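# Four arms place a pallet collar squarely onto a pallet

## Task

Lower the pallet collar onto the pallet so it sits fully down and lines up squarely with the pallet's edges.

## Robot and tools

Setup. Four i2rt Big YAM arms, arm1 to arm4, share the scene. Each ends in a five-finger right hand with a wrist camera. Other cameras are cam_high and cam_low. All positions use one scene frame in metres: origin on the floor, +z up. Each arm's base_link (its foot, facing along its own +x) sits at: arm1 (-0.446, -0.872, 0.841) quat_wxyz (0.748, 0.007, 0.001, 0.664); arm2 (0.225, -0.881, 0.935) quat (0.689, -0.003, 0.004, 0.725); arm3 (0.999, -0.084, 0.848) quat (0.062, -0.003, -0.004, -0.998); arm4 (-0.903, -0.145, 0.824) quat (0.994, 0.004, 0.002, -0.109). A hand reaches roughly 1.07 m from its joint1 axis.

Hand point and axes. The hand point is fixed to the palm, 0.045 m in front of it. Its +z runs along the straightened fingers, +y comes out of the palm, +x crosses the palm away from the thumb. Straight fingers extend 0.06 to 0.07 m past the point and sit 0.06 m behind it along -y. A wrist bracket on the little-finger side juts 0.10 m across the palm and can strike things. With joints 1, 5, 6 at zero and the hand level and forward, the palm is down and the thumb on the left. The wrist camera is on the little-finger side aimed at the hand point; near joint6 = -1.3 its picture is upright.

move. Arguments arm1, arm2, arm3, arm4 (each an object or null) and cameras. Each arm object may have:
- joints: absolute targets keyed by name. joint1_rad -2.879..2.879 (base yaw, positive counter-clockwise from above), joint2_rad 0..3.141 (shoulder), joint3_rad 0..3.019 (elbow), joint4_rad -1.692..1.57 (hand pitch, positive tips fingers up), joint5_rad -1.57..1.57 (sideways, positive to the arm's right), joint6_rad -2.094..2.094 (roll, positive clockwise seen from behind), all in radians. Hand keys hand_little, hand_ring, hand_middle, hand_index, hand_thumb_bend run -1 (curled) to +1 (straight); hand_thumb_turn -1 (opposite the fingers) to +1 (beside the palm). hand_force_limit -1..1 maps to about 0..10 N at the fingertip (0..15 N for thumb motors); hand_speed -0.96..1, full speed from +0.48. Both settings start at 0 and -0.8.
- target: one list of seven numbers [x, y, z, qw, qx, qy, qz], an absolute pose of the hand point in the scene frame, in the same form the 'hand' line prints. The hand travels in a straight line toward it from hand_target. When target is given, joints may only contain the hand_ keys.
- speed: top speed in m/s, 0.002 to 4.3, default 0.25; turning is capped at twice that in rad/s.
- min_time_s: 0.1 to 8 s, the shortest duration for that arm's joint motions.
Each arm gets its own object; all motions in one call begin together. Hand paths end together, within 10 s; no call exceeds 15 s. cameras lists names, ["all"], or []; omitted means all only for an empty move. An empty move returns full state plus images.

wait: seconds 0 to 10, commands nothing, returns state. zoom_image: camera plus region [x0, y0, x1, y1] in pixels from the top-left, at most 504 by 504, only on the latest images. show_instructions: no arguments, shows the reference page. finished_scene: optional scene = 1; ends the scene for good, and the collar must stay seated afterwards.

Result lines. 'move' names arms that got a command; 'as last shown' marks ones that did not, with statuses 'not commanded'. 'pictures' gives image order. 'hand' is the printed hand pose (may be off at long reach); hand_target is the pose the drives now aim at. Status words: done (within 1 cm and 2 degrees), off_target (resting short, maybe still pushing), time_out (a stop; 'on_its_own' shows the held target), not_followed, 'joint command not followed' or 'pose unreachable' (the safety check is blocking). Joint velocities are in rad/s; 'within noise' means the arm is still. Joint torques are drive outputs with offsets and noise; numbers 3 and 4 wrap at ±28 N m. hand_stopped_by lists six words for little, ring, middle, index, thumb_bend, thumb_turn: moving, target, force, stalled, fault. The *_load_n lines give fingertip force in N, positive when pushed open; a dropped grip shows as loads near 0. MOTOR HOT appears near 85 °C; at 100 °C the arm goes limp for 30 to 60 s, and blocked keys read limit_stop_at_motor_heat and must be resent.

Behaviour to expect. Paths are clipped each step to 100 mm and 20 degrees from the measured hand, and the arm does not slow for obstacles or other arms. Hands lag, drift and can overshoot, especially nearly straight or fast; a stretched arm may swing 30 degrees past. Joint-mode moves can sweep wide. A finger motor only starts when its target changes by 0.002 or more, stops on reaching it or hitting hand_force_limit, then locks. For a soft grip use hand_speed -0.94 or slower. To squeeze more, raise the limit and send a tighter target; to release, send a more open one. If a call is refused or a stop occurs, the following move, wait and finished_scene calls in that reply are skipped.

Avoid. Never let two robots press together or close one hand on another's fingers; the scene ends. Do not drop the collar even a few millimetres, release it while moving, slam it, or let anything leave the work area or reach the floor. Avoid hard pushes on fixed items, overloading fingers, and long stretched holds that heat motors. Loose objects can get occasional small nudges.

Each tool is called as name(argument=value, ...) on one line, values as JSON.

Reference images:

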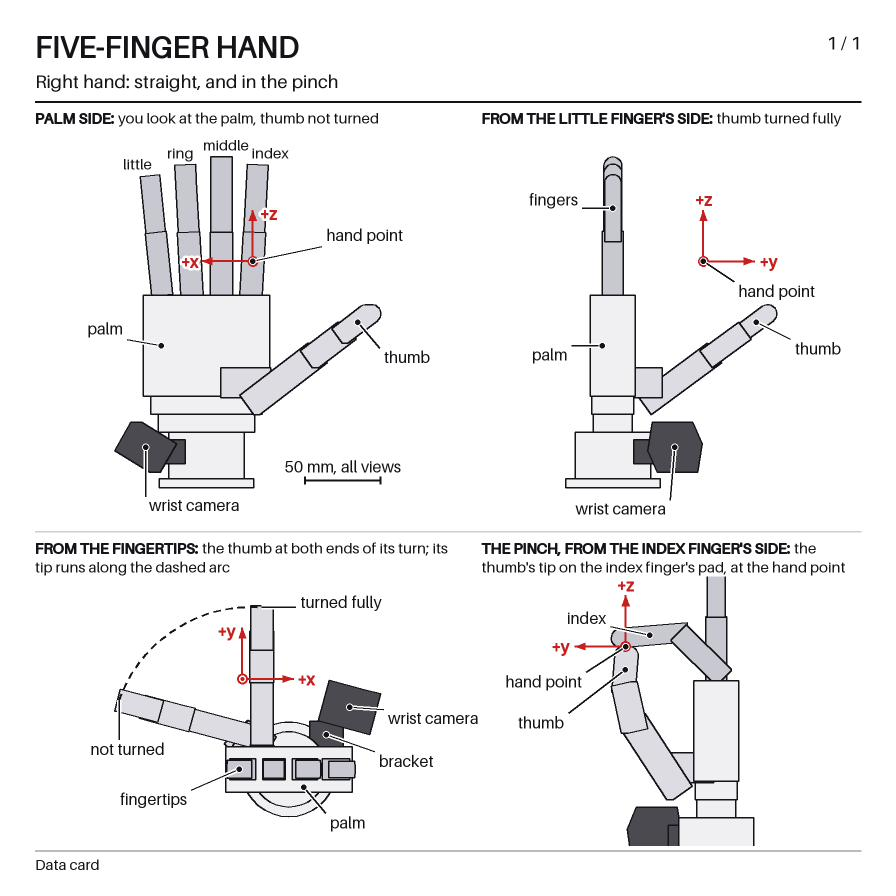

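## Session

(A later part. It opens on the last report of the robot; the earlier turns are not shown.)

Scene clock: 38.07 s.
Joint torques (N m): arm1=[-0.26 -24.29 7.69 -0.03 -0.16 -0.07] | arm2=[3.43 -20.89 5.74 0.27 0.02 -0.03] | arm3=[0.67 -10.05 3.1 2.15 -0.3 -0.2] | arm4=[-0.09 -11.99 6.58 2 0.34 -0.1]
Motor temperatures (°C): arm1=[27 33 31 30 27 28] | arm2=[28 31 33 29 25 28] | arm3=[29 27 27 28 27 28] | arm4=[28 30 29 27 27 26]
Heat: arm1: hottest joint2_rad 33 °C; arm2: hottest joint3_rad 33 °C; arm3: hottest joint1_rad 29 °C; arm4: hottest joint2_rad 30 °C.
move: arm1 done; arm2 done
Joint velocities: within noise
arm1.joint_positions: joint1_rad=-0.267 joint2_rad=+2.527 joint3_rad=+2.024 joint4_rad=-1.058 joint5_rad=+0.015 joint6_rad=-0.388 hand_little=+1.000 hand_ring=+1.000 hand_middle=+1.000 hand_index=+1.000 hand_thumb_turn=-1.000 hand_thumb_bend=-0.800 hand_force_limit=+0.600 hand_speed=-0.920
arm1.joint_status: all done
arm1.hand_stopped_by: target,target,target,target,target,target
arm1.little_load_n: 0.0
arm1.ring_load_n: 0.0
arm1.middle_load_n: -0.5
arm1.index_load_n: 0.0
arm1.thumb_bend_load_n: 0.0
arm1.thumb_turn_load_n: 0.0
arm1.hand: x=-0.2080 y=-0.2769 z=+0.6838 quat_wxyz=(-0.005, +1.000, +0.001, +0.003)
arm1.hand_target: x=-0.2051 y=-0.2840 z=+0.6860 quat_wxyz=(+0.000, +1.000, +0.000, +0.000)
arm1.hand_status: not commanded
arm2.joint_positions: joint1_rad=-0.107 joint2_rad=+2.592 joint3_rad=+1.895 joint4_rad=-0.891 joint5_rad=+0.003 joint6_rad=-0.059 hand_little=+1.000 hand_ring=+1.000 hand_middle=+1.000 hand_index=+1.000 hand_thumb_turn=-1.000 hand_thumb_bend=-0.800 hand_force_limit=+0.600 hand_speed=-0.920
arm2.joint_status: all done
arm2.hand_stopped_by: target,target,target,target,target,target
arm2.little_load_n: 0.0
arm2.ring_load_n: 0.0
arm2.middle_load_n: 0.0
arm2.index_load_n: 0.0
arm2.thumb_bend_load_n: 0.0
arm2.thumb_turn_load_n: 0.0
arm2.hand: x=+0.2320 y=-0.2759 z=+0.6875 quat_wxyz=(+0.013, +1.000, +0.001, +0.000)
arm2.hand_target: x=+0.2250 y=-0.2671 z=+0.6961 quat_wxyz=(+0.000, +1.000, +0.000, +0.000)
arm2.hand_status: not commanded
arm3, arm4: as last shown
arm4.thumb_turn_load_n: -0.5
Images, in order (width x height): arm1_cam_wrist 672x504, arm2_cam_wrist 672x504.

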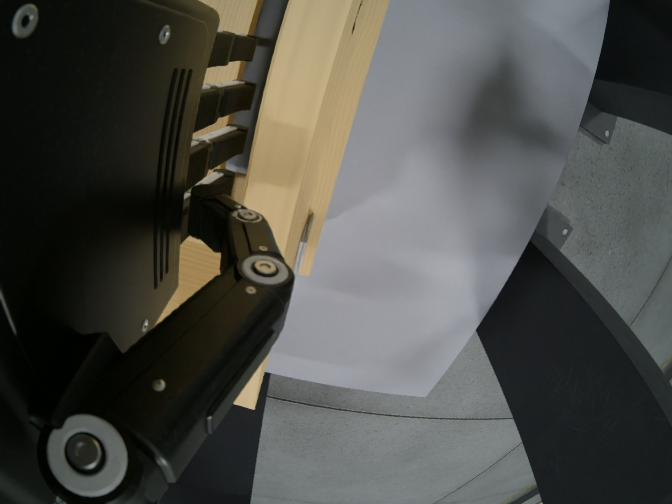

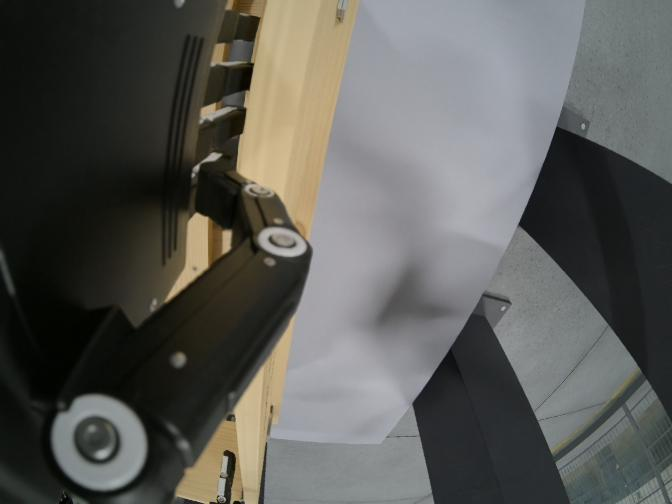

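move(arm1={"joints": {"hand_thumb_bend": 0.6, "hand_speed": -0.5}}, arm2={"joints": {"hand_thumb_bend": 0.6, "hand_speed": -0.5}}, cameras=[])

move(arm1={"target": [-0.205, -0.270, 0.645, 0, 1, 0, 0], "speed": 0.08}, arm2={"target": [0.225, -0.257, 0.652, 0, 1, 0, 0], "speed": 0.08}, cameras=["arm1_cam_wrist", "arm2_cam_wrist", "cam_low"])

Scene clock: 40.80 s.
Joint torques (N m): arm1=[-0.67 -24.7 7.83 -0.08 -0.14 -0.1] | arm2=[3.31 -21.07 5.81 0.18 0.03 -0.03] | arm3=[0.56 -9.82 3.04 2.11 -0.27 -0.22] | arm4=[-0.03 -12.04 6.57 2 0.35 -0.1]
Motor temperatures (°C): arm1=[27 33 31 30 27 28] | arm2=[28 31 33 29 25 28] | arm3=[29 27 27 28 27 28] | arm4=[28 30 29 27 27 26]
Heat: arm1: hottest joint2_rad 33 °C; arm2: hottest joint3_rad 33 °C; arm3: hottest joint1_rad 29 °C; arm4: hottest joint2_rad 30 °C.
move: arm1 done; arm2 done
Joint velocities: within noise
arm1.joint_positions: joint1_rad=-0.267 joint2_rad=+2.527 joint3_rad=+2.024 joint4_rad=-1.058 joint5_rad=+0.015 joint6_rad=-0.388 hand_little=+1.000 hand_ring=+1.000 hand_middle=+1.000 hand_index=+1.000 hand_thumb_turn=-1.000 hand_thumb_bend=+0.600 hand_force_limit=+0.600 hand_speed=-0.500
arm1.joint_status: all done
arm1.hand_stopped_by: target,target,target,target,target,target
arm1.little_load_n: 0.0
arm1.ring_load_n: -0.5
arm1.middle_load_n: 0.0
arm1.index_load_n: 0.0
arm1.thumb_bend_load_n: 0.0
arm1.thumb_turn_load_n: 0.0
arm1.hand: x=-0.2080 y=-0.2769 z=+0.6838 quat_wxyz=(-0.005, +1.000, +0.001, +0.003)
arm1.hand_target: x=-0.2051 y=-0.2840 z=+0.6860 quat_wxyz=(+0.000, +1.000, +0.000, +0.000)
arm1.hand_status: not commanded
arm2.joint_positions: joint1_rad=-0.107 joint2_rad=+2.592 joint3_rad=+1.895 joint4_rad=-0.891 joint5_rad=+0.003 joint6_rad=-0.059 hand_little=+1.000 hand_ring=+1.000 hand_middle=+1.000 hand_index=+1.000 hand_thumb_turn=-1.000 hand_thumb_bend=+0.600 hand_force_limit=+0.600 hand_speed=-0.500
arm2.joint_status: all done
arm2.hand_stopped_by: target,target,target,target,target,target
arm2.little_load_n: 0.0
arm2.ring_load_n: 0.0
arm2.middle_load_n: 0.0
arm2.index_load_n: 0.0
arm2.thumb_bend_load_n: 0.0
arm2.thumb_turn_load_n: 0.0
arm2.hand: x=+0.2320 y=-0.2759 z=+0.6875 quat_wxyz=(+0.013, +1.000, +0.001, +0.000)
arm2.hand_target: x=+0.2250 y=-0.2671 z=+0.6961 quat_wxyz=(+0.000, +1.000, +0.000, +0.000)
arm2.hand_status: not commanded
arm3.joint_positions: joint1_rad=-0.486 joint2_rad=+1.892 joint3_rad=+0.347 joint4_rad=+0.876 joint5_rad=-0.297 joint6_rad=-1.795 hand_little=+1.000 hand_ring=+1.000 hand_middle=+1.000 hand_index=+1.000 hand_thumb_turn=+1.000 hand_thumb_bend=+1.000 hand_force_limit=+0.000 hand_speed=-0.800
arm3.joint_status: not commanded
arm3.hand_stopped_by: target,target,target,target,target,target
arm3.little_load_n: 0.0
arm3.ring_load_n: -0.5
arm3.middle_load_n: 0.0
arm3.index_load_n: 0.0
arm3.thumb_bend_load_n: 0.0
arm3.thumb_turn_load_n: 0.0
arm3.hand: x=+0.6044 y=+0.0716 z=+0.7493 quat_wxyz=(+0.453, +0.001, -0.891, +0.007)
arm3.hand_target: x=+0.6002 y=+0.0799 z=+0.7501 quat_wxyz=(+0.461, +0.000, -0.888, +0.000)
arm3.hand_status: not commanded
arm4.joint_positions: joint1_rad=+1.248 joint2_rad=+1.955 joint3_rad=+0.846 joint4_rad=+0.119 joint5_rad=+0.782 joint6_rad=-0.801 hand_little=+1.000 hand_ring=+1.000 hand_middle=+1.000 hand_index=+1.000 hand_thumb_turn=+1.000 hand_thumb_bend=+1.000 hand_force_limit=+0.000 hand_speed=-0.800
arm4.joint_status: not commanded
arm4.hand_stopped_by: target,target,target,target,target,target
arm4.little_load_n: 0.0
arm4.ring_load_n: 0.0
arm4.middle_load_n: -0.5
arm4.index_load_n: 0.0
arm4.thumb_bend_load_n: 0.0
arm4.thumb_turn_load_n: 0.0
arm4.hand: x=-0.5394 y=+0.1631 z=+0.7404 quat_wxyz=(+0.016, +0.893, +0.004, +0.449)
arm4.hand_target: x=-0.5304 y=+0.1796 z=+0.7504 quat_wxyz=(+0.000, +0.888, +0.000, +0.461)
arm4.hand_status: not commanded

Scene clock: 42.27 s.
Joint torques (N m): arm1=[-0.73 -21.89 12.16 0.36 -0.15 0.01] | arm2=[3.72 -19.14 8.18 0.1 0.02 0] | arm3=[0.38 -9.58 2.92 2.09 -0.3 -0.23] | arm4=[-0.03 -12.1 6.57 1.99 0.35 -0.1]
Motor temperatures (°C): arm1=[27 33 31 30 27 28] | arm2=[28 31 34 29 25 28] | arm3=[29 27 27 28 27 28] | arm4=[28 30 29 27 27 26]
Heat: arm1: hottest joint2_rad 33 °C; arm2: hottest joint3_rad 34 °C; arm3: hottest joint1_rad 29 °C; arm4: hottest joint2_rad 30 °C.
move: arm1 off_target; arm2 off_target
Joint velocities: within noise
arm1.joint_positions: joint1_rad=-0.267 joint2_rad=+2.595 joint3_rad=+2.059 joint4_rad=-1.055 joint5_rad=+0.015 joint6_rad=-0.388 hand_little=+1.000 hand_ring=+1.000 hand_middle=+1.000 hand_index=+1.000 hand_thumb_turn=-1.000 hand_thumb_bend=+0.600 hand_force_limit=+0.600 hand_speed=-0.500
arm1.joint_status: not commanded
arm1.hand_stopped_by: target,target,target,target,target,target
arm1.little_load_n: 0.0
arm1.ring_load_n: 0.5
arm1.middle_load_n: 0.0
arm1.index_load_n: 0.0
arm1.thumb_bend_load_n: -0.5
arm1.thumb_turn_load_n: 0.0
arm1.hand: x=-0.2099 y=-0.2803 z=+0.6508 quat_wxyz=(+0.009, +1.000, +0.001, -0.002)
arm1.hand_target: x=-0.2053 y=-0.2705 z=+0.6451 quat_wxyz=(+0.000, +1.000, +0.000, +0.000)
arm1.hand_status: off_target (0.013 m and 1.0 deg from the pose sent, 0.039 m and 0.7 deg at the start)
arm2.joint_positions: joint1_rad=-0.107 joint2_rad=+2.673 joint3_rad=+1.951 joint4_rad=-0.872 joint5_rad=+0.003 joint6_rad=-0.059 hand_little=+1.000 hand_ring=+1.000 hand_middle=+1.000 hand_index=+1.000 hand_thumb_turn=-1.000 hand_thumb_bend=+0.600 hand_force_limit=+0.600 hand_speed=-0.500
arm2.joint_status: not commanded
arm2.hand_stopped_by: target,target,target,target,target,target
arm2.little_load_n: 0.0
arm2.ring_load_n: 0.0
arm2.middle_load_n: 0.0
arm2.index_load_n: 0.0
arm2.thumb_bend_load_n: 0.0
arm2.thumb_turn_load_n: 0.0
arm2.hand: x=+0.2321 y=-0.2741 z=+0.6510 quat_wxyz=(+0.017, +1.000, +0.001, +0.000)
arm2.hand_target: x=+0.2249 y=-0.2575 z=+0.6525 quat_wxyz=(+0.000, +1.000, +0.000, +0.000)
arm2.hand_status: off_target (0.019 m and 1.9 deg from the pose sent, 0.041 m and 1.5 deg at the start)
arm3, arm4: as last shown
arm3.ring_load_n: 0.0
arm4.middle_load_n: 0.0
Images, in order (width x height): arm1_cam_wrist 672x504, arm2_cam_wrist 672x504, cam_low 672x504.

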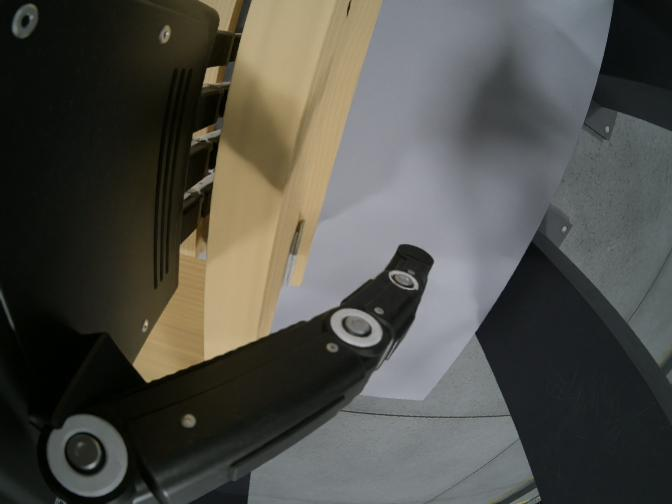

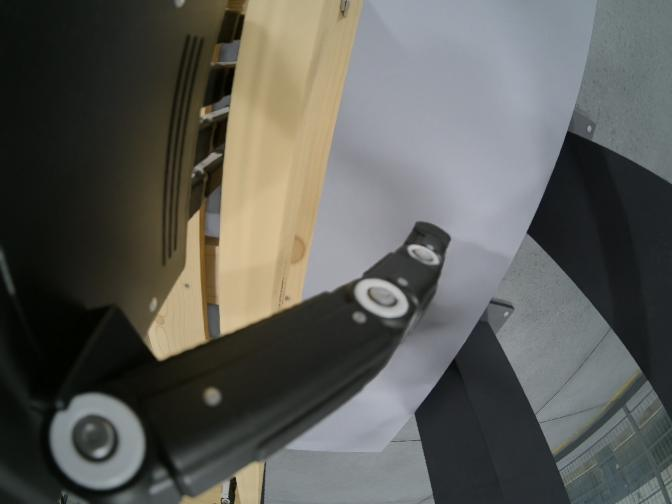

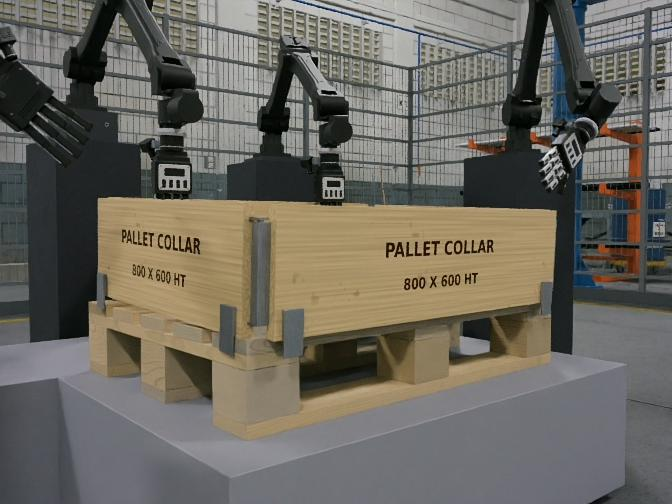

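move(arm1={"joints": {"hand_thumb_bend": 0.15, "hand_speed": -0.8}}, arm2={"joints": {"hand_thumb_bend": 0.15, "hand_speed": -0.8}}, cameras=[])

move(arm1={"joints": {"hand_thumb_bend": -0.75, "hand_speed": -0.92}}, arm2={"joints": {"hand_thumb_bend": -0.75, "hand_speed": -0.92}}, cameras=["arm1_cam_wrist", "arm2_cam_wrist", "cam_low"])

Scene clock: 44.73 s.
Joint torques (N m): arm1=[-0.67 -21.42 12.19 0.25 -0.18 -0.03] | arm2=[3.66 -19.14 8.23 0.1 0.02 -0.02] | arm3=[0.56 -9.52 3.04 2.3 -0.23 -0.19] | arm4=[-0.03 -12.1 6.58 2 0.35 -0.1]
Motor temperatures (°C): arm1=[27 33 31 30 27 28] | arm2=[28 31 34 29 25 28] | arm3=[29 27 27 28 27 28] | arm4=[28 30 29 27 27 26]
Heat: arm1: hottest joint2_rad 33 °C; arm2: hottest joint3_rad 34 °C; arm3: hottest joint1_rad 29 °C; arm4: hottest joint2_rad 30 °C.
move: arm1 done; arm2 done
Joint velocities: within noise
arm1.joint_positions: joint1_rad=-0.267 joint2_rad=+2.595 joint3_rad=+2.059 joint4_rad=-1.055 joint5_rad=+0.015 joint6_rad=-0.388 hand_little=+1.000 hand_ring=+1.000 hand_middle=+1.000 hand_index=+1.000 hand_thumb_turn=-1.000 hand_thumb_bend=+0.150 hand_force_limit=+0.600 hand_speed=-0.800
arm1.joint_status: all done
arm1.hand_stopped_by: target,target,target,target,target,target
arm1.little_load_n: 0.0
arm1.ring_load_n: 0.0
arm1.middle_load_n: 0.0
arm1.index_load_n: 0.0
arm1.thumb_bend_load_n: 0.0
arm1.thumb_turn_load_n: 0.0
arm1.hand: x=-0.2099 y=-0.2803 z=+0.6508 quat_wxyz=(+0.009, +1.000, +0.001, -0.002)
arm1.hand_target: x=-0.2053 y=-0.2705 z=+0.6451 quat_wxyz=(+0.000, +1.000, +0.000, +0.000)
arm1.hand_status: not commanded
arm2.joint_positions: joint1_rad=-0.107 joint2_rad=+2.673 joint3_rad=+1.951 joint4_rad=-0.872 joint5_rad=+0.003 joint6_rad=-0.059 hand_little=+1.000 hand_ring=+1.000 hand_middle=+1.000 hand_index=+1.000 hand_thumb_turn=-1.000 hand_thumb_bend=+0.150 hand_force_limit=+0.600 hand_speed=-0.800
arm2.joint_status: all done
arm2.hand_stopped_by: target,target,target,target,target,target
arm2.little_load_n: 0.0
arm2.ring_load_n: 0.0
arm2.middle_load_n: 0.0
arm2.index_load_n: 0.0
arm2.thumb_bend_load_n: 0.0
arm2.thumb_turn_load_n: 0.0
arm2.hand: x=+0.2321 y=-0.2741 z=+0.6510 quat_wxyz=(+0.017, +1.000, +0.001, +0.000)
arm2.hand_target: x=+0.2249 y=-0.2575 z=+0.6525 quat_wxyz=(+0.000, +1.000, +0.000, +0.000)
arm2.hand_status: not commanded
arm3, arm4: as last shown

Scene clock: 50.63 s.
Joint torques (N m): arm1=[0.15 -21.89 12.11 1.35 -0.28 0.08] | arm2=[3.55 -19.25 8.14 0.81 0.03 0.01] | arm3=[0.38 -9.93 2.88 2.18 -0.3 -0.24] | arm4=[-0.03 -12.1 6.6 1.99 0.35 -0.1]
Motor temperatures (°C): arm1=[27 34 31 30 27 28] | arm2=[28 32 35 29 25 28] | arm3=[29 27 27 28 27 28] | arm4=[28 30 29 27 27 26]
Heat: arm1: hottest joint2_rad 34 °C; arm2: hottest joint3_rad 35 °C; arm3: hottest joint1_rad 29 °C; arm4: hottest joint2_rad 30 °C.
move: arm1 off_target; arm2 off_target
Joint velocities: within noise
arm1.joint_positions: joint1_rad=-0.272 joint2_rad=+2.597 joint3_rad=+2.059 joint4_rad=-1.085 joint5_rad=+0.019 joint6_rad=-0.394 hand_little=+1.000 hand_ring=+1.000 hand_middle=+1.000 hand_index=+1.000 hand_thumb_turn=-1.000 hand_thumb_bend=-0.484 hand_force_limit=+0.600 hand_speed=-0.920
arm1.joint_status: hand_thumb_bend off_target (ended at -0.484, target -0.750); the others done
arm1.hand_stopped_by: target,target,target,target,force,target
arm1.little_load_n: 0.0
arm1.ring_load_n: 0.0
arm1.middle_load_n: 0.0
arm1.index_load_n: 0.0
arm1.thumb_bend_load_n: 11.5
arm1.thumb_turn_load_n: 1.0
arm1.hand: x=-0.2091 y=-0.2902 z=+0.6516 quat_wxyz=(+0.024, +1.000, +0.001, -0.007)
arm1.hand_target: x=-0.2052 y=-0.2705 z=+0.6452 quat_wxyz=(+0.000, +1.000, +0.000, +0.000)
arm1.hand_status: not commanded
arm2.joint_positions: joint1_rad=-0.107 joint2_rad=+2.676 joint3_rad=+1.951 joint4_rad=-0.894 joint5_rad=+0.003 joint6_rad=-0.061 hand_little=+1.000 hand_ring=+1.000 hand_middle=+1.000 hand_index=+1.000 hand_thumb_turn=-1.000 hand_thumb_bend=-0.452 hand_force_limit=+0.600 hand_speed=-0.920
arm2.joint_status: hand_thumb_bend off_target (ended at -0.452, target -0.750); the others done
arm2.hand_stopped_by: target,target,target,target,force,target
arm2.little_load_n: 0.0
arm2.ring_load_n: -0.5
arm2.middle_load_n: 0.0
arm2.index_load_n: -0.5
arm2.thumb_bend_load_n: 11.5
arm2.thumb_turn_load_n: 0.5
arm2.hand: x=+0.2317 y=-0.2808 z=+0.6513 quat_wxyz=(+0.029, +1.000, +0.002, -0.001)
arm2.hand_target: x=+0.2249 y=-0.2575 z=+0.6525 quat_wxyz=(+0.000, +1.000, +0.000, +0.000)
arm2.hand_status: not commanded
arm3, arm4: as last shown
arm4.little_load_n: -0.5
arm4.index_load_n: -0.5
Images, in order (width x height): arm1_cam_wrist 672x504, arm2_cam_wrist 672x504, cam_low 672x504.

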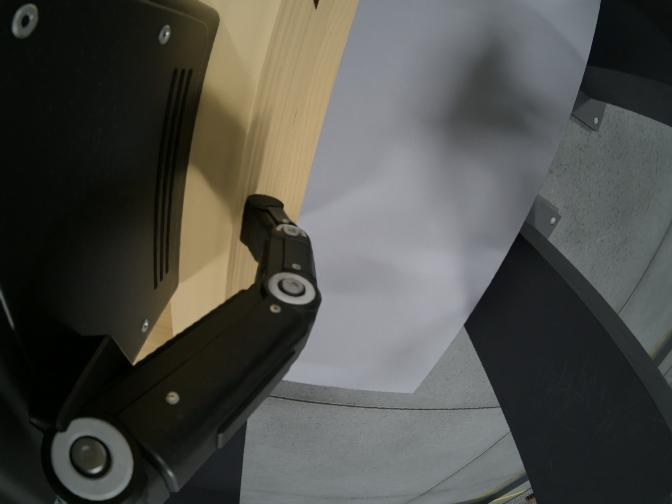

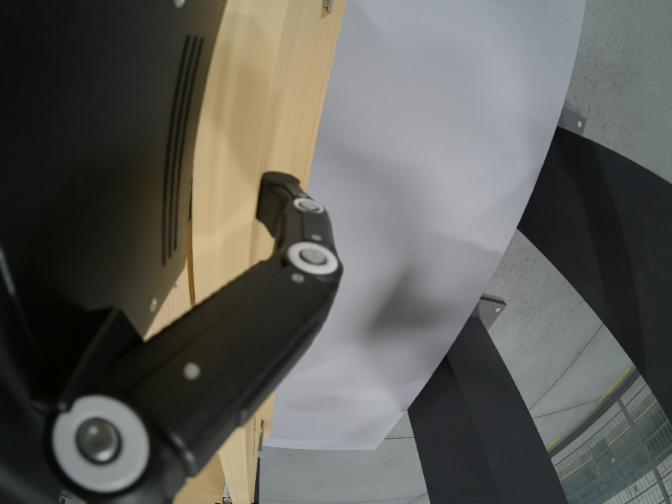

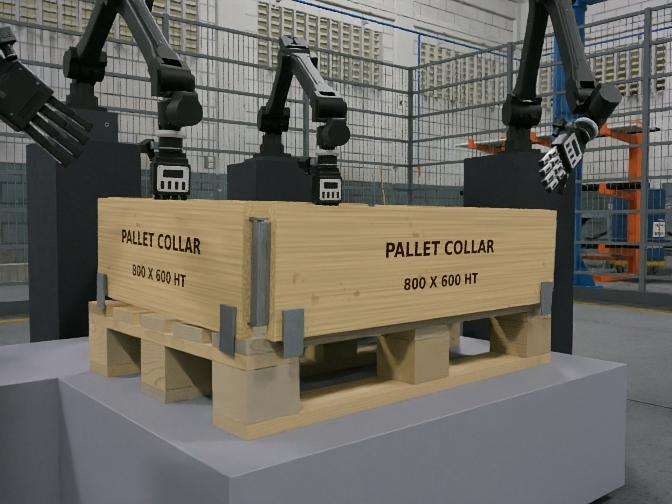

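move(arm1={"target": [-0.205, -0.283, 0.672, 0, 1, 0, 0], "speed": 0.04}, arm2={"target": [0.227, -0.272, 0.680, 0, 1, 0, 0], "speed": 0.04}, cameras=["arm1_cam_wrist", "arm2_cam_wrist", "arm3_cam_wrist", "arm4_cam_wrist", "cam_low"])

Scene clock: 51.97 s.
Joint torques (N m): arm1=[-0.44 -26.87 8.1 0.36 -0.24 0.06] | arm2=[3.02 -23.41 5.14 -0.57 0.04 0.12] | arm3=[0.44 -9.47 2.93 2.19 -0.28 -0.21] | arm4=[-0.03 -12.04 6.57 2.02 0.34 -0.1]
Motor temperatures (°C): arm1=[27 34 31 30 27 28] | arm2=[28 32 35 29 25 28] | arm3=[29 27 27 28 27 28] | arm4=[28 30 29 27 27 26]
Heat: arm1: hottest joint2_rad 34 °C; arm2: hottest joint3_rad 35 °C; arm3: hottest joint1_rad 29 °C; arm4: hottest joint2_rad 30 °C.
move: arm1 off_target; arm2 off_target
Joint velocities: within noise
arm1.joint_positions: joint1_rad=-0.273 joint2_rad=+2.579 joint3_rad=+2.023 joint4_rad=-1.058 joint5_rad=+0.019 joint6_rad=-0.404 hand_little=+1.000 hand_ring=+1.000 hand_middle=+1.000 hand_index=+1.000 hand_thumb_turn=-1.000 hand_thumb_bend=-0.484 hand_force_limit=+0.600 hand_speed=-0.920
arm1.joint_status: not commanded
arm1.hand_stopped_by: target,target,target,target,force,target
arm1.little_load_n: 0.0
arm1.ring_load_n: 0.0
arm1.middle_load_n: 0.0
arm1.index_load_n: 0.0
arm1.thumb_bend_load_n: 4.5
arm1.thumb_turn_load_n: 0.0
arm1.hand: x=-0.2092 y=-0.2935 z=+0.6519 quat_wxyz=(+0.019, +1.000, +0.006, -0.005)
arm1.hand_target: x=-0.2050 y=-0.2833 z=+0.6719 quat_wxyz=(+0.000, +1.000, +0.000, +0.000)
arm1.hand_status: off_target (0.023 m and 2.4 deg from the pose sent, 0.022 m and 2.9 deg at the start)
arm2.joint_positions: joint1_rad=-0.107 joint2_rad=+2.644 joint3_rad=+1.888 joint4_rad=-0.836 joint5_rad=+0.002 joint6_rad=-0.077 hand_little=+1.000 hand_ring=+1.000 hand_middle=+1.000 hand_index=+1.000 hand_thumb_turn=-1.000 hand_thumb_bend=-0.452 hand_force_limit=+0.600 hand_speed=-0.920
arm2.joint_status: not commanded
arm2.hand_stopped_by: target,target,target,target,force,target
arm2.little_load_n: 0.0
arm2.ring_load_n: 0.0
arm2.middle_load_n: 0.0
arm2.index_load_n: 0.0
arm2.thumb_bend_load_n: 5.5
arm2.thumb_turn_load_n: 0.0
arm2.hand: x=+0.2323 y=-0.2859 z=+0.6523 quat_wxyz=(+0.015, +1.000, +0.010, -0.001)
arm2.hand_target: x=+0.2270 y=-0.2723 z=+0.6794 quat_wxyz=(+0.000, +1.000, +0.000, +0.000)
arm2.hand_status: off_target (0.031 m and 2.1 deg from the pose sent, 0.030 m and 3.3 deg at the start)
arm3, arm4: as last shown
arm4.little_load_n: 0.0
arm4.index_load_n: 0.0
arm4.thumb_turn_load_n: -0.5
Images, in order (width x height): arm1_cam_wrist 672x504, arm2_cam_wrist 672x504, arm3_cam_wrist 672x504, arm4_cam_wrist 672x504, cam_low 672x504.

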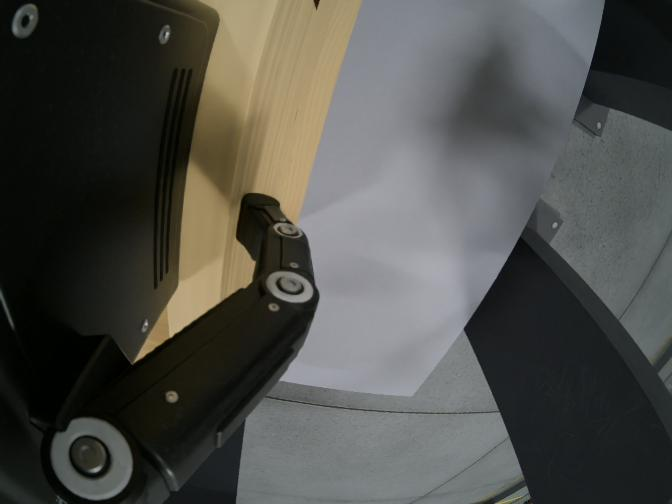

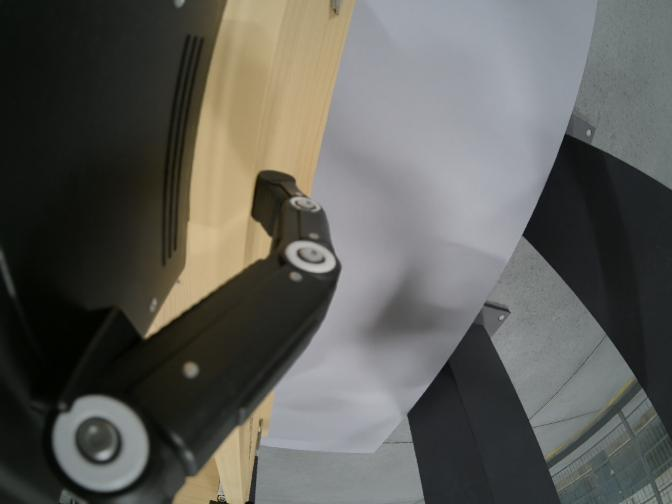

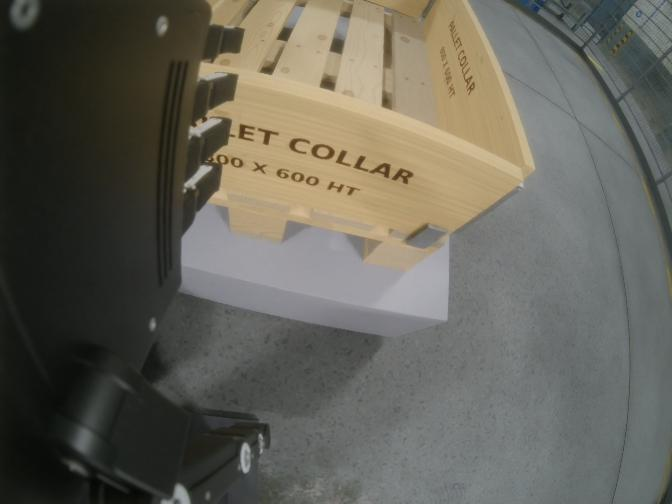

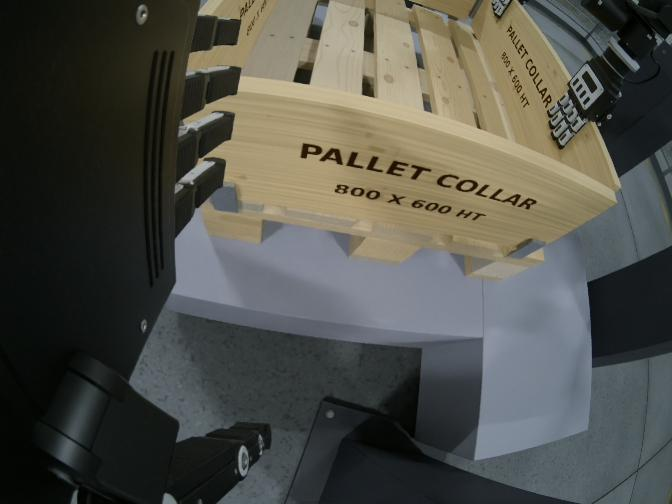

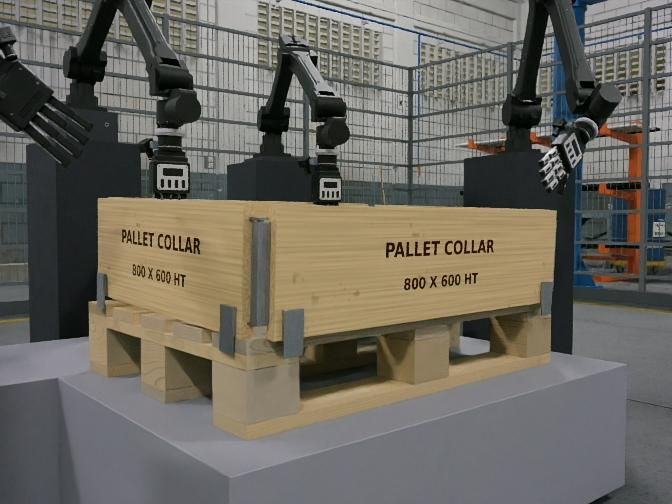

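move(arm1={"joints": {"hand_thumb_bend": -0.85, "hand_force_limit": 0.95}}, arm2={"joints": {"hand_thumb_bend": -0.85, "hand_force_limit": 0.95}}, cameras=[])

move(arm1={"target": [-0.205, -0.286, 0.695, 0, 1, 0, 0], "speed": 0.04}, arm2={"target": [0.227, -0.275, 0.703, 0, 1, 0, 0], "speed": 0.04}, cameras=["arm1_cam_wrist", "arm2_cam_wrist", "arm3_cam_wrist", "arm4_cam_wrist", "cam_low"])

Scene clock: 53.27 s.
Joint torques (N m): arm1=[-0.44 -25.82 8.31 0.51 -0.26 0.24] | arm2=[3.19 -23.12 5.26 -0.62 0.06 0.32] | arm3=[-0.21 -10.23 2.82 2.1 -0.3 -0.22] | arm4=[0.03 -12.04 6.57 1.99 0.35 -0.1]
Motor temperatures (°C): arm1=[27 34 31 30 27 28] | arm2=[28 32 35 29 25 28] | arm3=[29 27 27 28 27 28] | arm4=[28 30 29 27 27 26]
Heat: arm1: hottest joint2_rad 34 °C; arm2: hottest joint3_rad 35 °C; arm3: hottest joint1_rad 29 °C; arm4: hottest joint2_rad 30 °C.
move: arm1 off_target; arm2 off_target
Joint velocities: within noise
arm1.joint_positions: joint1_rad=-0.273 joint2_rad=+2.578 joint3_rad=+2.022 joint4_rad=-1.058 joint5_rad=+0.019 joint6_rad=-0.421 hand_little=+1.000 hand_ring=+1.000 hand_middle=+1.000 hand_index=+1.000 hand_thumb_turn=-1.000 hand_thumb_bend=-0.544 hand_force_limit=+0.950 hand_speed=-0.920
arm1.joint_status: hand_thumb_bend off_target (ended at -0.544, target -0.850); the others done
arm1.hand_stopped_by: target,target,target,target,force,target
arm1.little_load_n: 0.0
arm1.ring_load_n: 0.0
arm1.middle_load_n: 0.0
arm1.index_load_n: 0.0
arm1.thumb_bend_load_n: 14.0
arm1.thumb_turn_load_n: 1.5
arm1.hand: x=-0.2084 y=-0.2944 z=+0.6519 quat_wxyz=(+0.020, +1.000, +0.014, -0.005)
arm1.hand_target: x=-0.2050 y=-0.2832 z=+0.6719 quat_wxyz=(+0.000, +1.000, +0.000, +0.000)
arm1.hand_status: not commanded
arm2.joint_positions: joint1_rad=-0.106 joint2_rad=+2.643 joint3_rad=+1.886 joint4_rad=-0.836 joint5_rad=+0.002 joint6_rad=-0.098 hand_little=+1.000 hand_ring=+1.000 hand_middle=+1.000 hand_index=+1.000 hand_thumb_turn=-1.000 hand_thumb_bend=-0.522 hand_force_limit=+0.950 hand_speed=-0.920
arm2.joint_status: hand_thumb_bend off_target (ended at -0.522, target -0.850); the others done
arm2.hand_stopped_by: target,target,target,target,force,target
arm2.little_load_n: 0.0
arm2.ring_load_n: 0.0
arm2.middle_load_n: 0.0
arm2.index_load_n: 0.0
arm2.thumb_bend_load_n: 14.0
arm2.thumb_turn_load_n: 1.5
arm2.hand: x=+0.2331 y=-0.2874 z=+0.6521 quat_wxyz=(+0.016, +1.000, +0.022, -0.001)
arm2.hand_target: x=+0.2270 y=-0.2724 z=+0.6792 quat_wxyz=(+0.000, +1.000, +0.000, +0.000)
arm2.hand_status: not commanded
arm3, arm4: as last shown
arm4.thumb_turn_load_n: 0.0

Scene clock: 54.97 s.
Joint torques (N m): arm1=[-0.56 -28.16 7.94 -0.57 -0.26 0.26] | arm2=[3.14 -19.25 6.13 -0.47 0.15 -0.01] | arm3=[-0.15 -9.52 2.89 2.07 -0.29 -0.16] | arm4=[-0.03 -12.04 6.57 2 0.35 -0.1]
Motor temperatures (°C): arm1=[27 35 31 30 27 28] | arm2=[28 32 35 29 25 28] | arm3=[29 27 27 28 27 28] | arm4=[28 30 29 27 27 26]
Heat: arm1: hottest joint2_rad 35 °C; arm2: hottest joint3_rad 35 °C; arm3: hottest joint1_rad 29 °C; arm4: hottest joint2_rad 30 °C.
move: arm1 off_target; arm2 done
Joint velocities: within noise
arm1.joint_positions: joint1_rad=-0.273 joint2_rad=+2.567 joint3_rad=+2.004 joint4_rad=-1.051 joint5_rad=+0.019 joint6_rad=-0.422 hand_little=+1.000 hand_ring=+1.000 hand_middle=+1.000 hand_index=+1.000 hand_thumb_turn=-1.000 hand_thumb_bend=-0.544 hand_force_limit=+0.950 hand_speed=-0.920
arm1.joint_status: not commanded
arm1.hand_stopped_by: target,target,target,target,force,target
arm1.little_load_n: 0.0
arm1.ring_load_n: 0.0
arm1.middle_load_n: 0.0
arm1.index_load_n: 0.0
arm1.thumb_bend_load_n: 14.0
arm1.thumb_turn_load_n: 1.5
arm1.hand: x=-0.2093 y=-0.2973 z=+0.6536 quat_wxyz=(+0.020, +1.000, +0.015, -0.005)
arm1.hand_target: x=-0.2052 y=-0.2864 z=+0.6935 quat_wxyz=(+0.000, +1.000, +0.000, +0.000)
arm1.hand_status: off_target (0.043 m and 2.9 deg from the pose sent, 0.044 m and 2.9 deg at the start)
arm2.joint_positions: joint1_rad=-0.106 joint2_rad=+2.546 joint3_rad=+1.846 joint4_rad=-0.852 joint5_rad=+0.000 joint6_rad=-0.064 hand_little=+1.000 hand_ring=+1.000 hand_middle=+1.000 hand_index=+1.000 hand_thumb_turn=-1.000 hand_thumb_bend=-0.525 hand_force_limit=+0.950 hand_speed=-0.920
arm2.joint_status: not commanded
arm2.hand_stopped_by: target,target,target,target,force,target
arm2.little_load_n: 0.0
arm2.ring_load_n: 0.0
arm2.middle_load_n: 0.0
arm2.index_load_n: 0.0
arm2.thumb_bend_load_n: 0.0
arm2.thumb_turn_load_n: 0.0
arm2.hand: x=+0.2313 y=-0.2738 z=+0.7009 quat_wxyz=(-0.004, +1.000, +0.004, -0.001)
arm2.hand_target: x=+0.2271 y=-0.2751 z=+0.7028 quat_wxyz=(+0.000, +1.000, +0.000, +0.000)
arm2.hand_status: done (0.005 m and 0.7 deg from the pose sent, 0.053 m and 3.1 deg at the start)
arm3, arm4: as last shown
Images, in order (width x height): arm1_cam_wrist 672x504, arm2_cam_wrist 672x504, arm3_cam_wrist 672x504, arm4_cam_wrist 672x504, cam_low 672x504.

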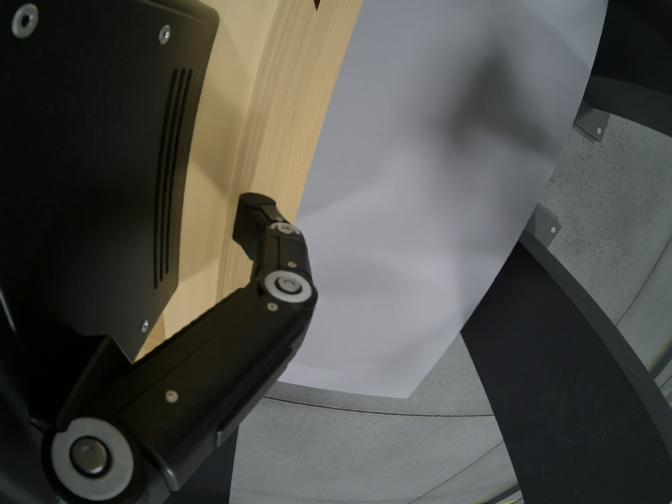

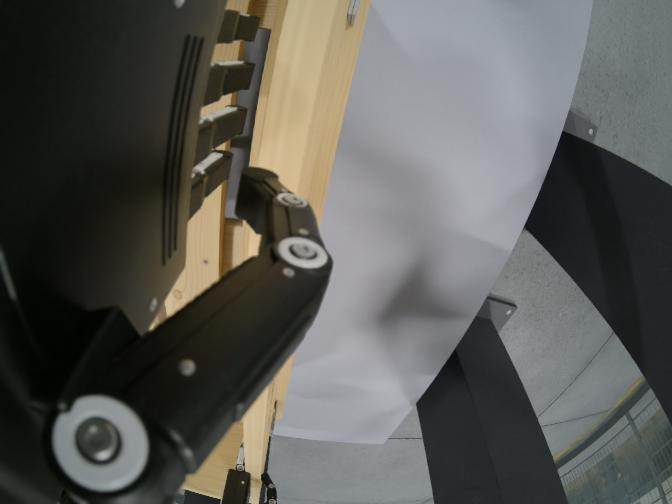

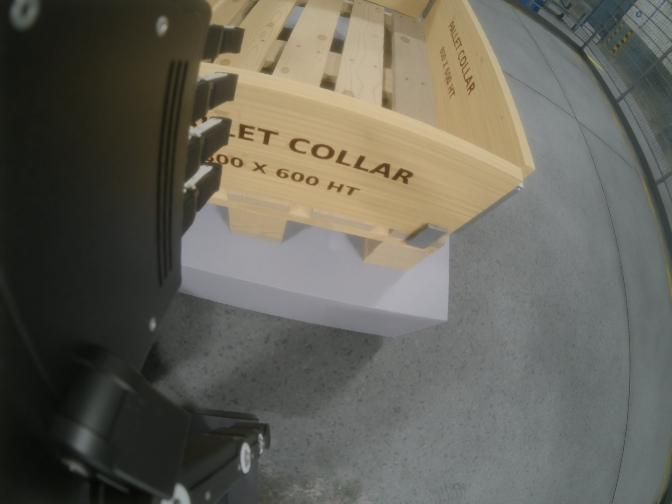

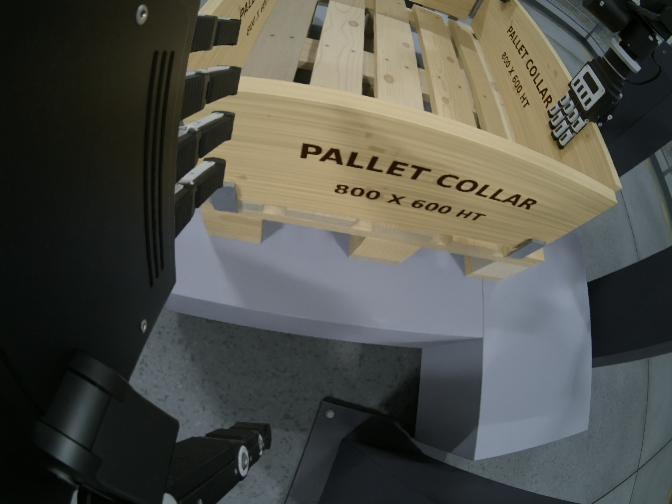

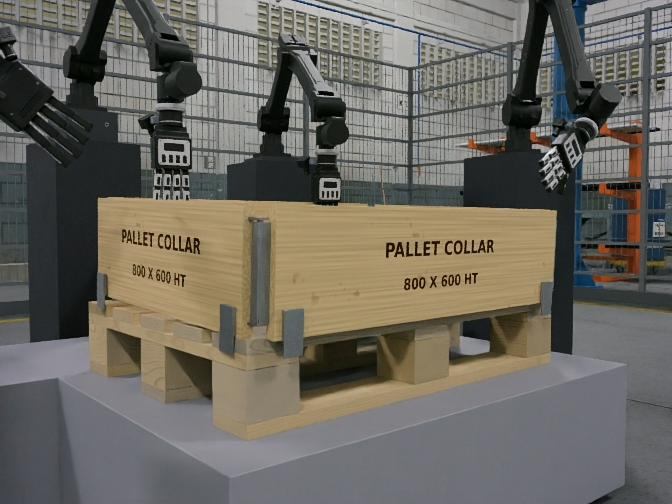

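move(arm1={"target": [-0.205, -0.283, 0.667, 0, 1, 0, 0], "speed": 0.05}, arm2={"joints": {"hand_thumb_bend": 0.6, "hand_speed": -0.5}}, arm3={"target": [0.52, -0.10, 0.95, 0, 0.7071, 0.7071, 0], "speed": 0.3, "joints": {"hand_thumb_turn": -1}}, arm4={"target": [-0.45, -0.06, 0.95, 0, 0.7071, -0.7071, 0], "speed": 0.3, "joints": {"hand_thumb_turn": -1}}, cameras=["all"])

Scene clock: 63.03 s.
Joint torques (N m): arm1=[-0.03 -24.88 9.83 0.2 -0.24 0.29] | arm2=[3.02 -19.55 6.17 -0.66 0.17 -0.01] | arm3=[1.85 -15.56 11.21 -0.62 -0.08 -0.02] | arm4=[0.03 -11.58 11.23 -0.23 -0.18 0.13]
Motor temperatures (°C): arm1=[27 36 32 30 27 28] | arm2=[28 32 35 29 25 28] | arm3=[29 27 27 28 27 28] | arm4=[28 31 30 27 27 26]
Heat: arm1: hottest joint2_rad 36 °C; arm2: hottest joint3_rad 35 °C; arm3: hottest joint1_rad 29 °C; arm4: hottest joint2_rad 31 °C.
move: arm1 off_target; arm2 done; arm3 off_target; arm4 off_target
Joint velocities: within noise
arm1.joint_positions: joint1_rad=-0.273 joint2_rad=+2.567 joint3_rad=+2.004 joint4_rad=-1.046 joint5_rad=+0.018 joint6_rad=-0.423 hand_little=+1.000 hand_ring=+1.000 hand_middle=+1.000 hand_index=+1.000 hand_thumb_turn=-1.000 hand_thumb_bend=-0.544 hand_force_limit=+0.950 hand_speed=-0.920
arm1.joint_status: not commanded
arm1.hand_stopped_by: target,target,target,target,force,target
arm1.little_load_n: 0.0
arm1.ring_load_n: 0.0
arm1.middle_load_n: 0.0
arm1.index_load_n: 0.0
arm1.thumb_bend_load_n: 13.5
arm1.thumb_turn_load_n: 1.5
arm1.hand: x=-0.2089 y=-0.2962 z=+0.6533 quat_wxyz=(+0.017, +1.000, +0.015, -0.005)
arm1.hand_target: x=-0.2051 y=-0.2833 z=+0.6671 quat_wxyz=(+0.000, +1.000, +0.000, +0.000)
arm1.hand_status: off_target (0.019 m and 2.7 deg from the pose sent, 0.020 m and 2.9 deg at the start)
arm2.joint_positions: joint1_rad=-0.106 joint2_rad=+2.546 joint3_rad=+1.846 joint4_rad=-0.852 joint5_rad=+0.000 joint6_rad=-0.064 hand_little=+1.000 hand_ring=+1.000 hand_middle=+1.000 hand_index=+1.000 hand_thumb_turn=-1.000 hand_thumb_bend=+0.600 hand_force_limit=+0.950 hand_speed=-0.500
arm2.joint_status: all done
arm2.hand_stopped_by: target,target,target,target,target,target
arm2.little_load_n: 0.0
arm2.ring_load_n: 0.0
arm2.middle_load_n: 0.0
arm2.index_load_n: 0.0
arm2.thumb_bend_load_n: 0.0
arm2.thumb_turn_load_n: 0.0
arm2.hand: x=+0.2313 y=-0.2738 z=+0.7009 quat_wxyz=(-0.004, +1.000, +0.004, -0.001)
arm2.hand_target: x=+0.2271 y=-0.2751 z=+0.7028 quat_wxyz=(+0.000, +1.000, +0.000, +0.000)
arm2.hand_status: not commanded
arm3.joint_positions: joint1_rad=-0.146 joint2_rad=+1.785 joint3_rad=+1.465 joint4_rad=-1.256 joint5_rad=+0.012 joint6_rad=-0.030 hand_little=+1.000 hand_ring=+1.000 hand_middle=+1.000 hand_index=+1.000 hand_thumb_turn=-1.000 hand_thumb_bend=+1.000 hand_force_limit=+0.000 hand_speed=-0.800
arm3.joint_status: all done
arm3.hand_stopped_by: target,target,target,target,target,target
arm3.little_load_n: 0.0
arm3.ring_load_n: 0.0
arm3.middle_load_n: 0.0
arm3.index_load_n: 0.0
arm3.thumb_bend_load_n: 0.0
arm3.thumb_turn_load_n: 0.0
arm3.hand: x=+0.5306 y=-0.0988 z=+0.9485 quat_wxyz=(+0.001, -0.704, -0.710, -0.001)
arm3.hand_target: x=+0.5204 y=-0.0999 z=+0.9499 quat_wxyz=(+0.000, -0.707, -0.707, +0.000)
arm3.hand_status: off_target (0.011 m and 0.5 deg from the pose sent, 0.277 m and 102.0 deg at the start)
arm4.joint_positions: joint1_rad=+0.328 joint2_rad=+1.711 joint3_rad=+1.413 joint4_rad=-1.295 joint5_rad=+0.010 joint6_rad=+0.102 hand_little=+1.000 hand_ring=+1.000 hand_middle=+1.000 hand_index=+1.000 hand_thumb_turn=-1.000 hand_thumb_bend=+1.000 hand_force_limit=+0.000 hand_speed=-0.800
arm4.joint_status: all done
arm4.hand_stopped_by: target,target,target,target,target,target
arm4.little_load_n: 0.0
arm4.ring_load_n: 0.0
arm4.middle_load_n: 0.0
arm4.index_load_n: 0.0
arm4.thumb_bend_load_n: 0.0
arm4.thumb_turn_load_n: 0.0
arm4.hand: x=-0.4645 y=-0.0640 z=+0.9399 quat_wxyz=(+0.010, +0.709, -0.705, -0.007)
arm4.hand_target: x=-0.4506 y=-0.0600 z=+0.9500 quat_wxyz=(+0.000, +0.707, -0.707, +0.000)
arm4.hand_status: off_target (0.018 m and 1.5 deg from the pose sent, 0.319 m and 102.1 deg at the start)
pictures: arm1_cam_wrist, arm2_cam_wrist, arm3_cam_wrist, arm4_cam_wrist, cam_high, cam_low
Images, in order (width x height): arm1_cam_wrist 672x504, arm2_cam_wrist 672x504, arm3_cam_wrist 672x504, arm4_cam_wrist 672x504, cam_high 672x504, cam_low 672x504.

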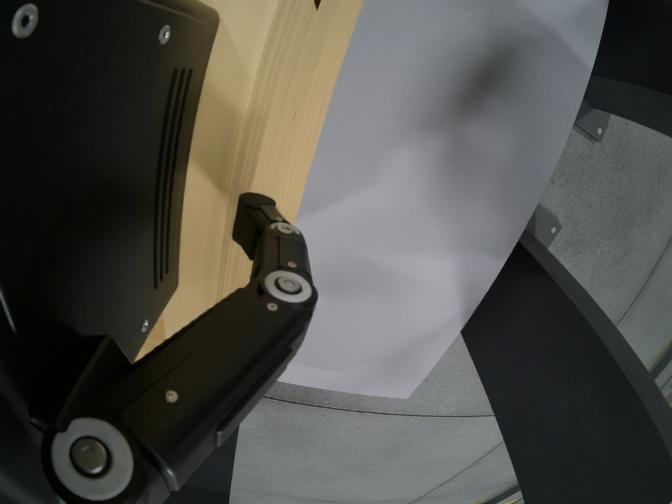

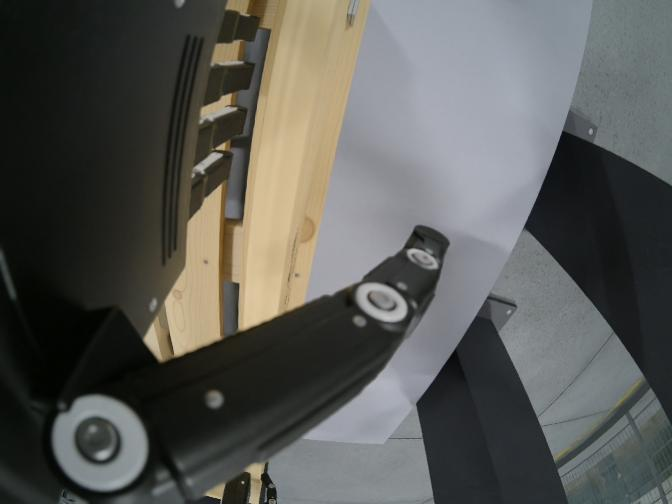

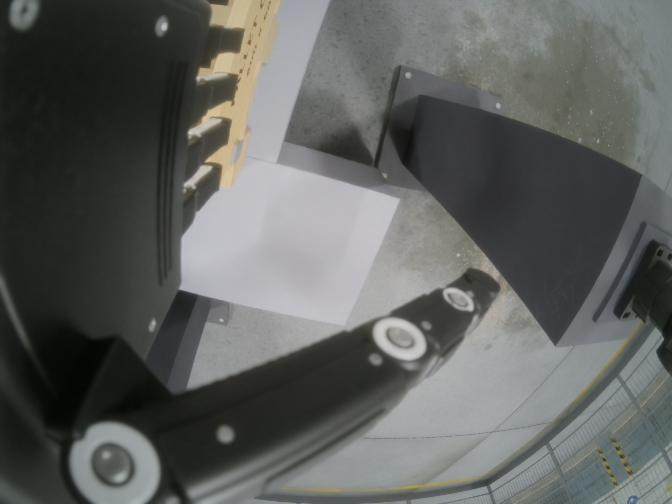

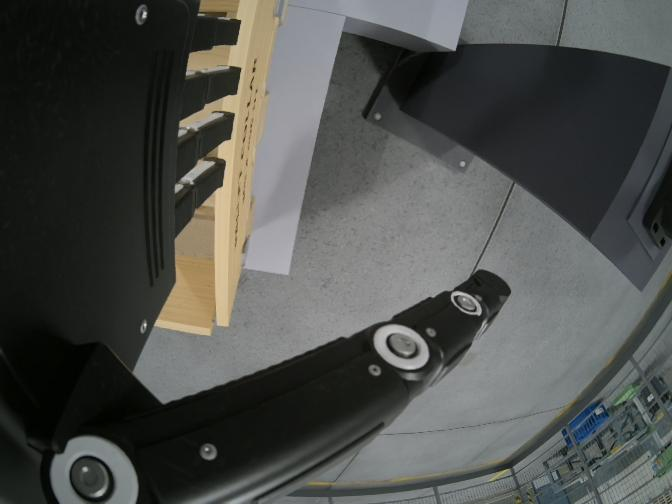

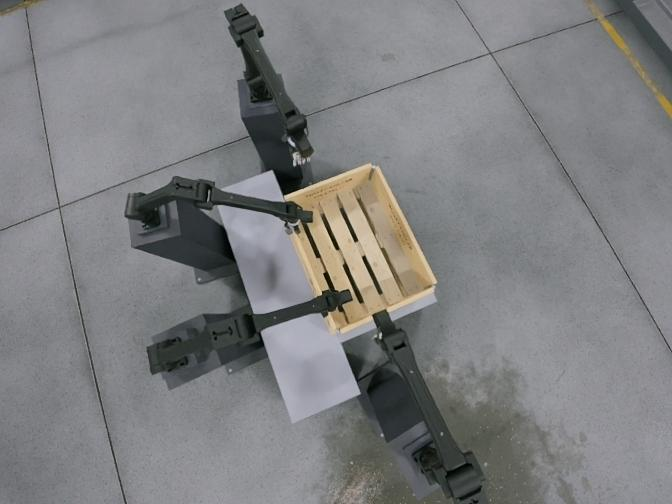

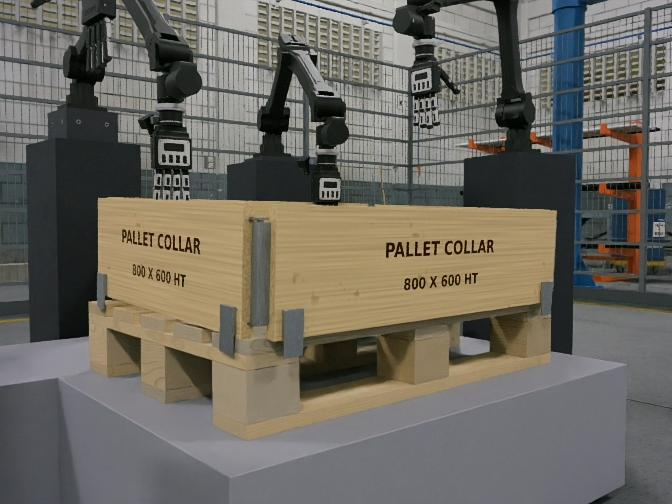

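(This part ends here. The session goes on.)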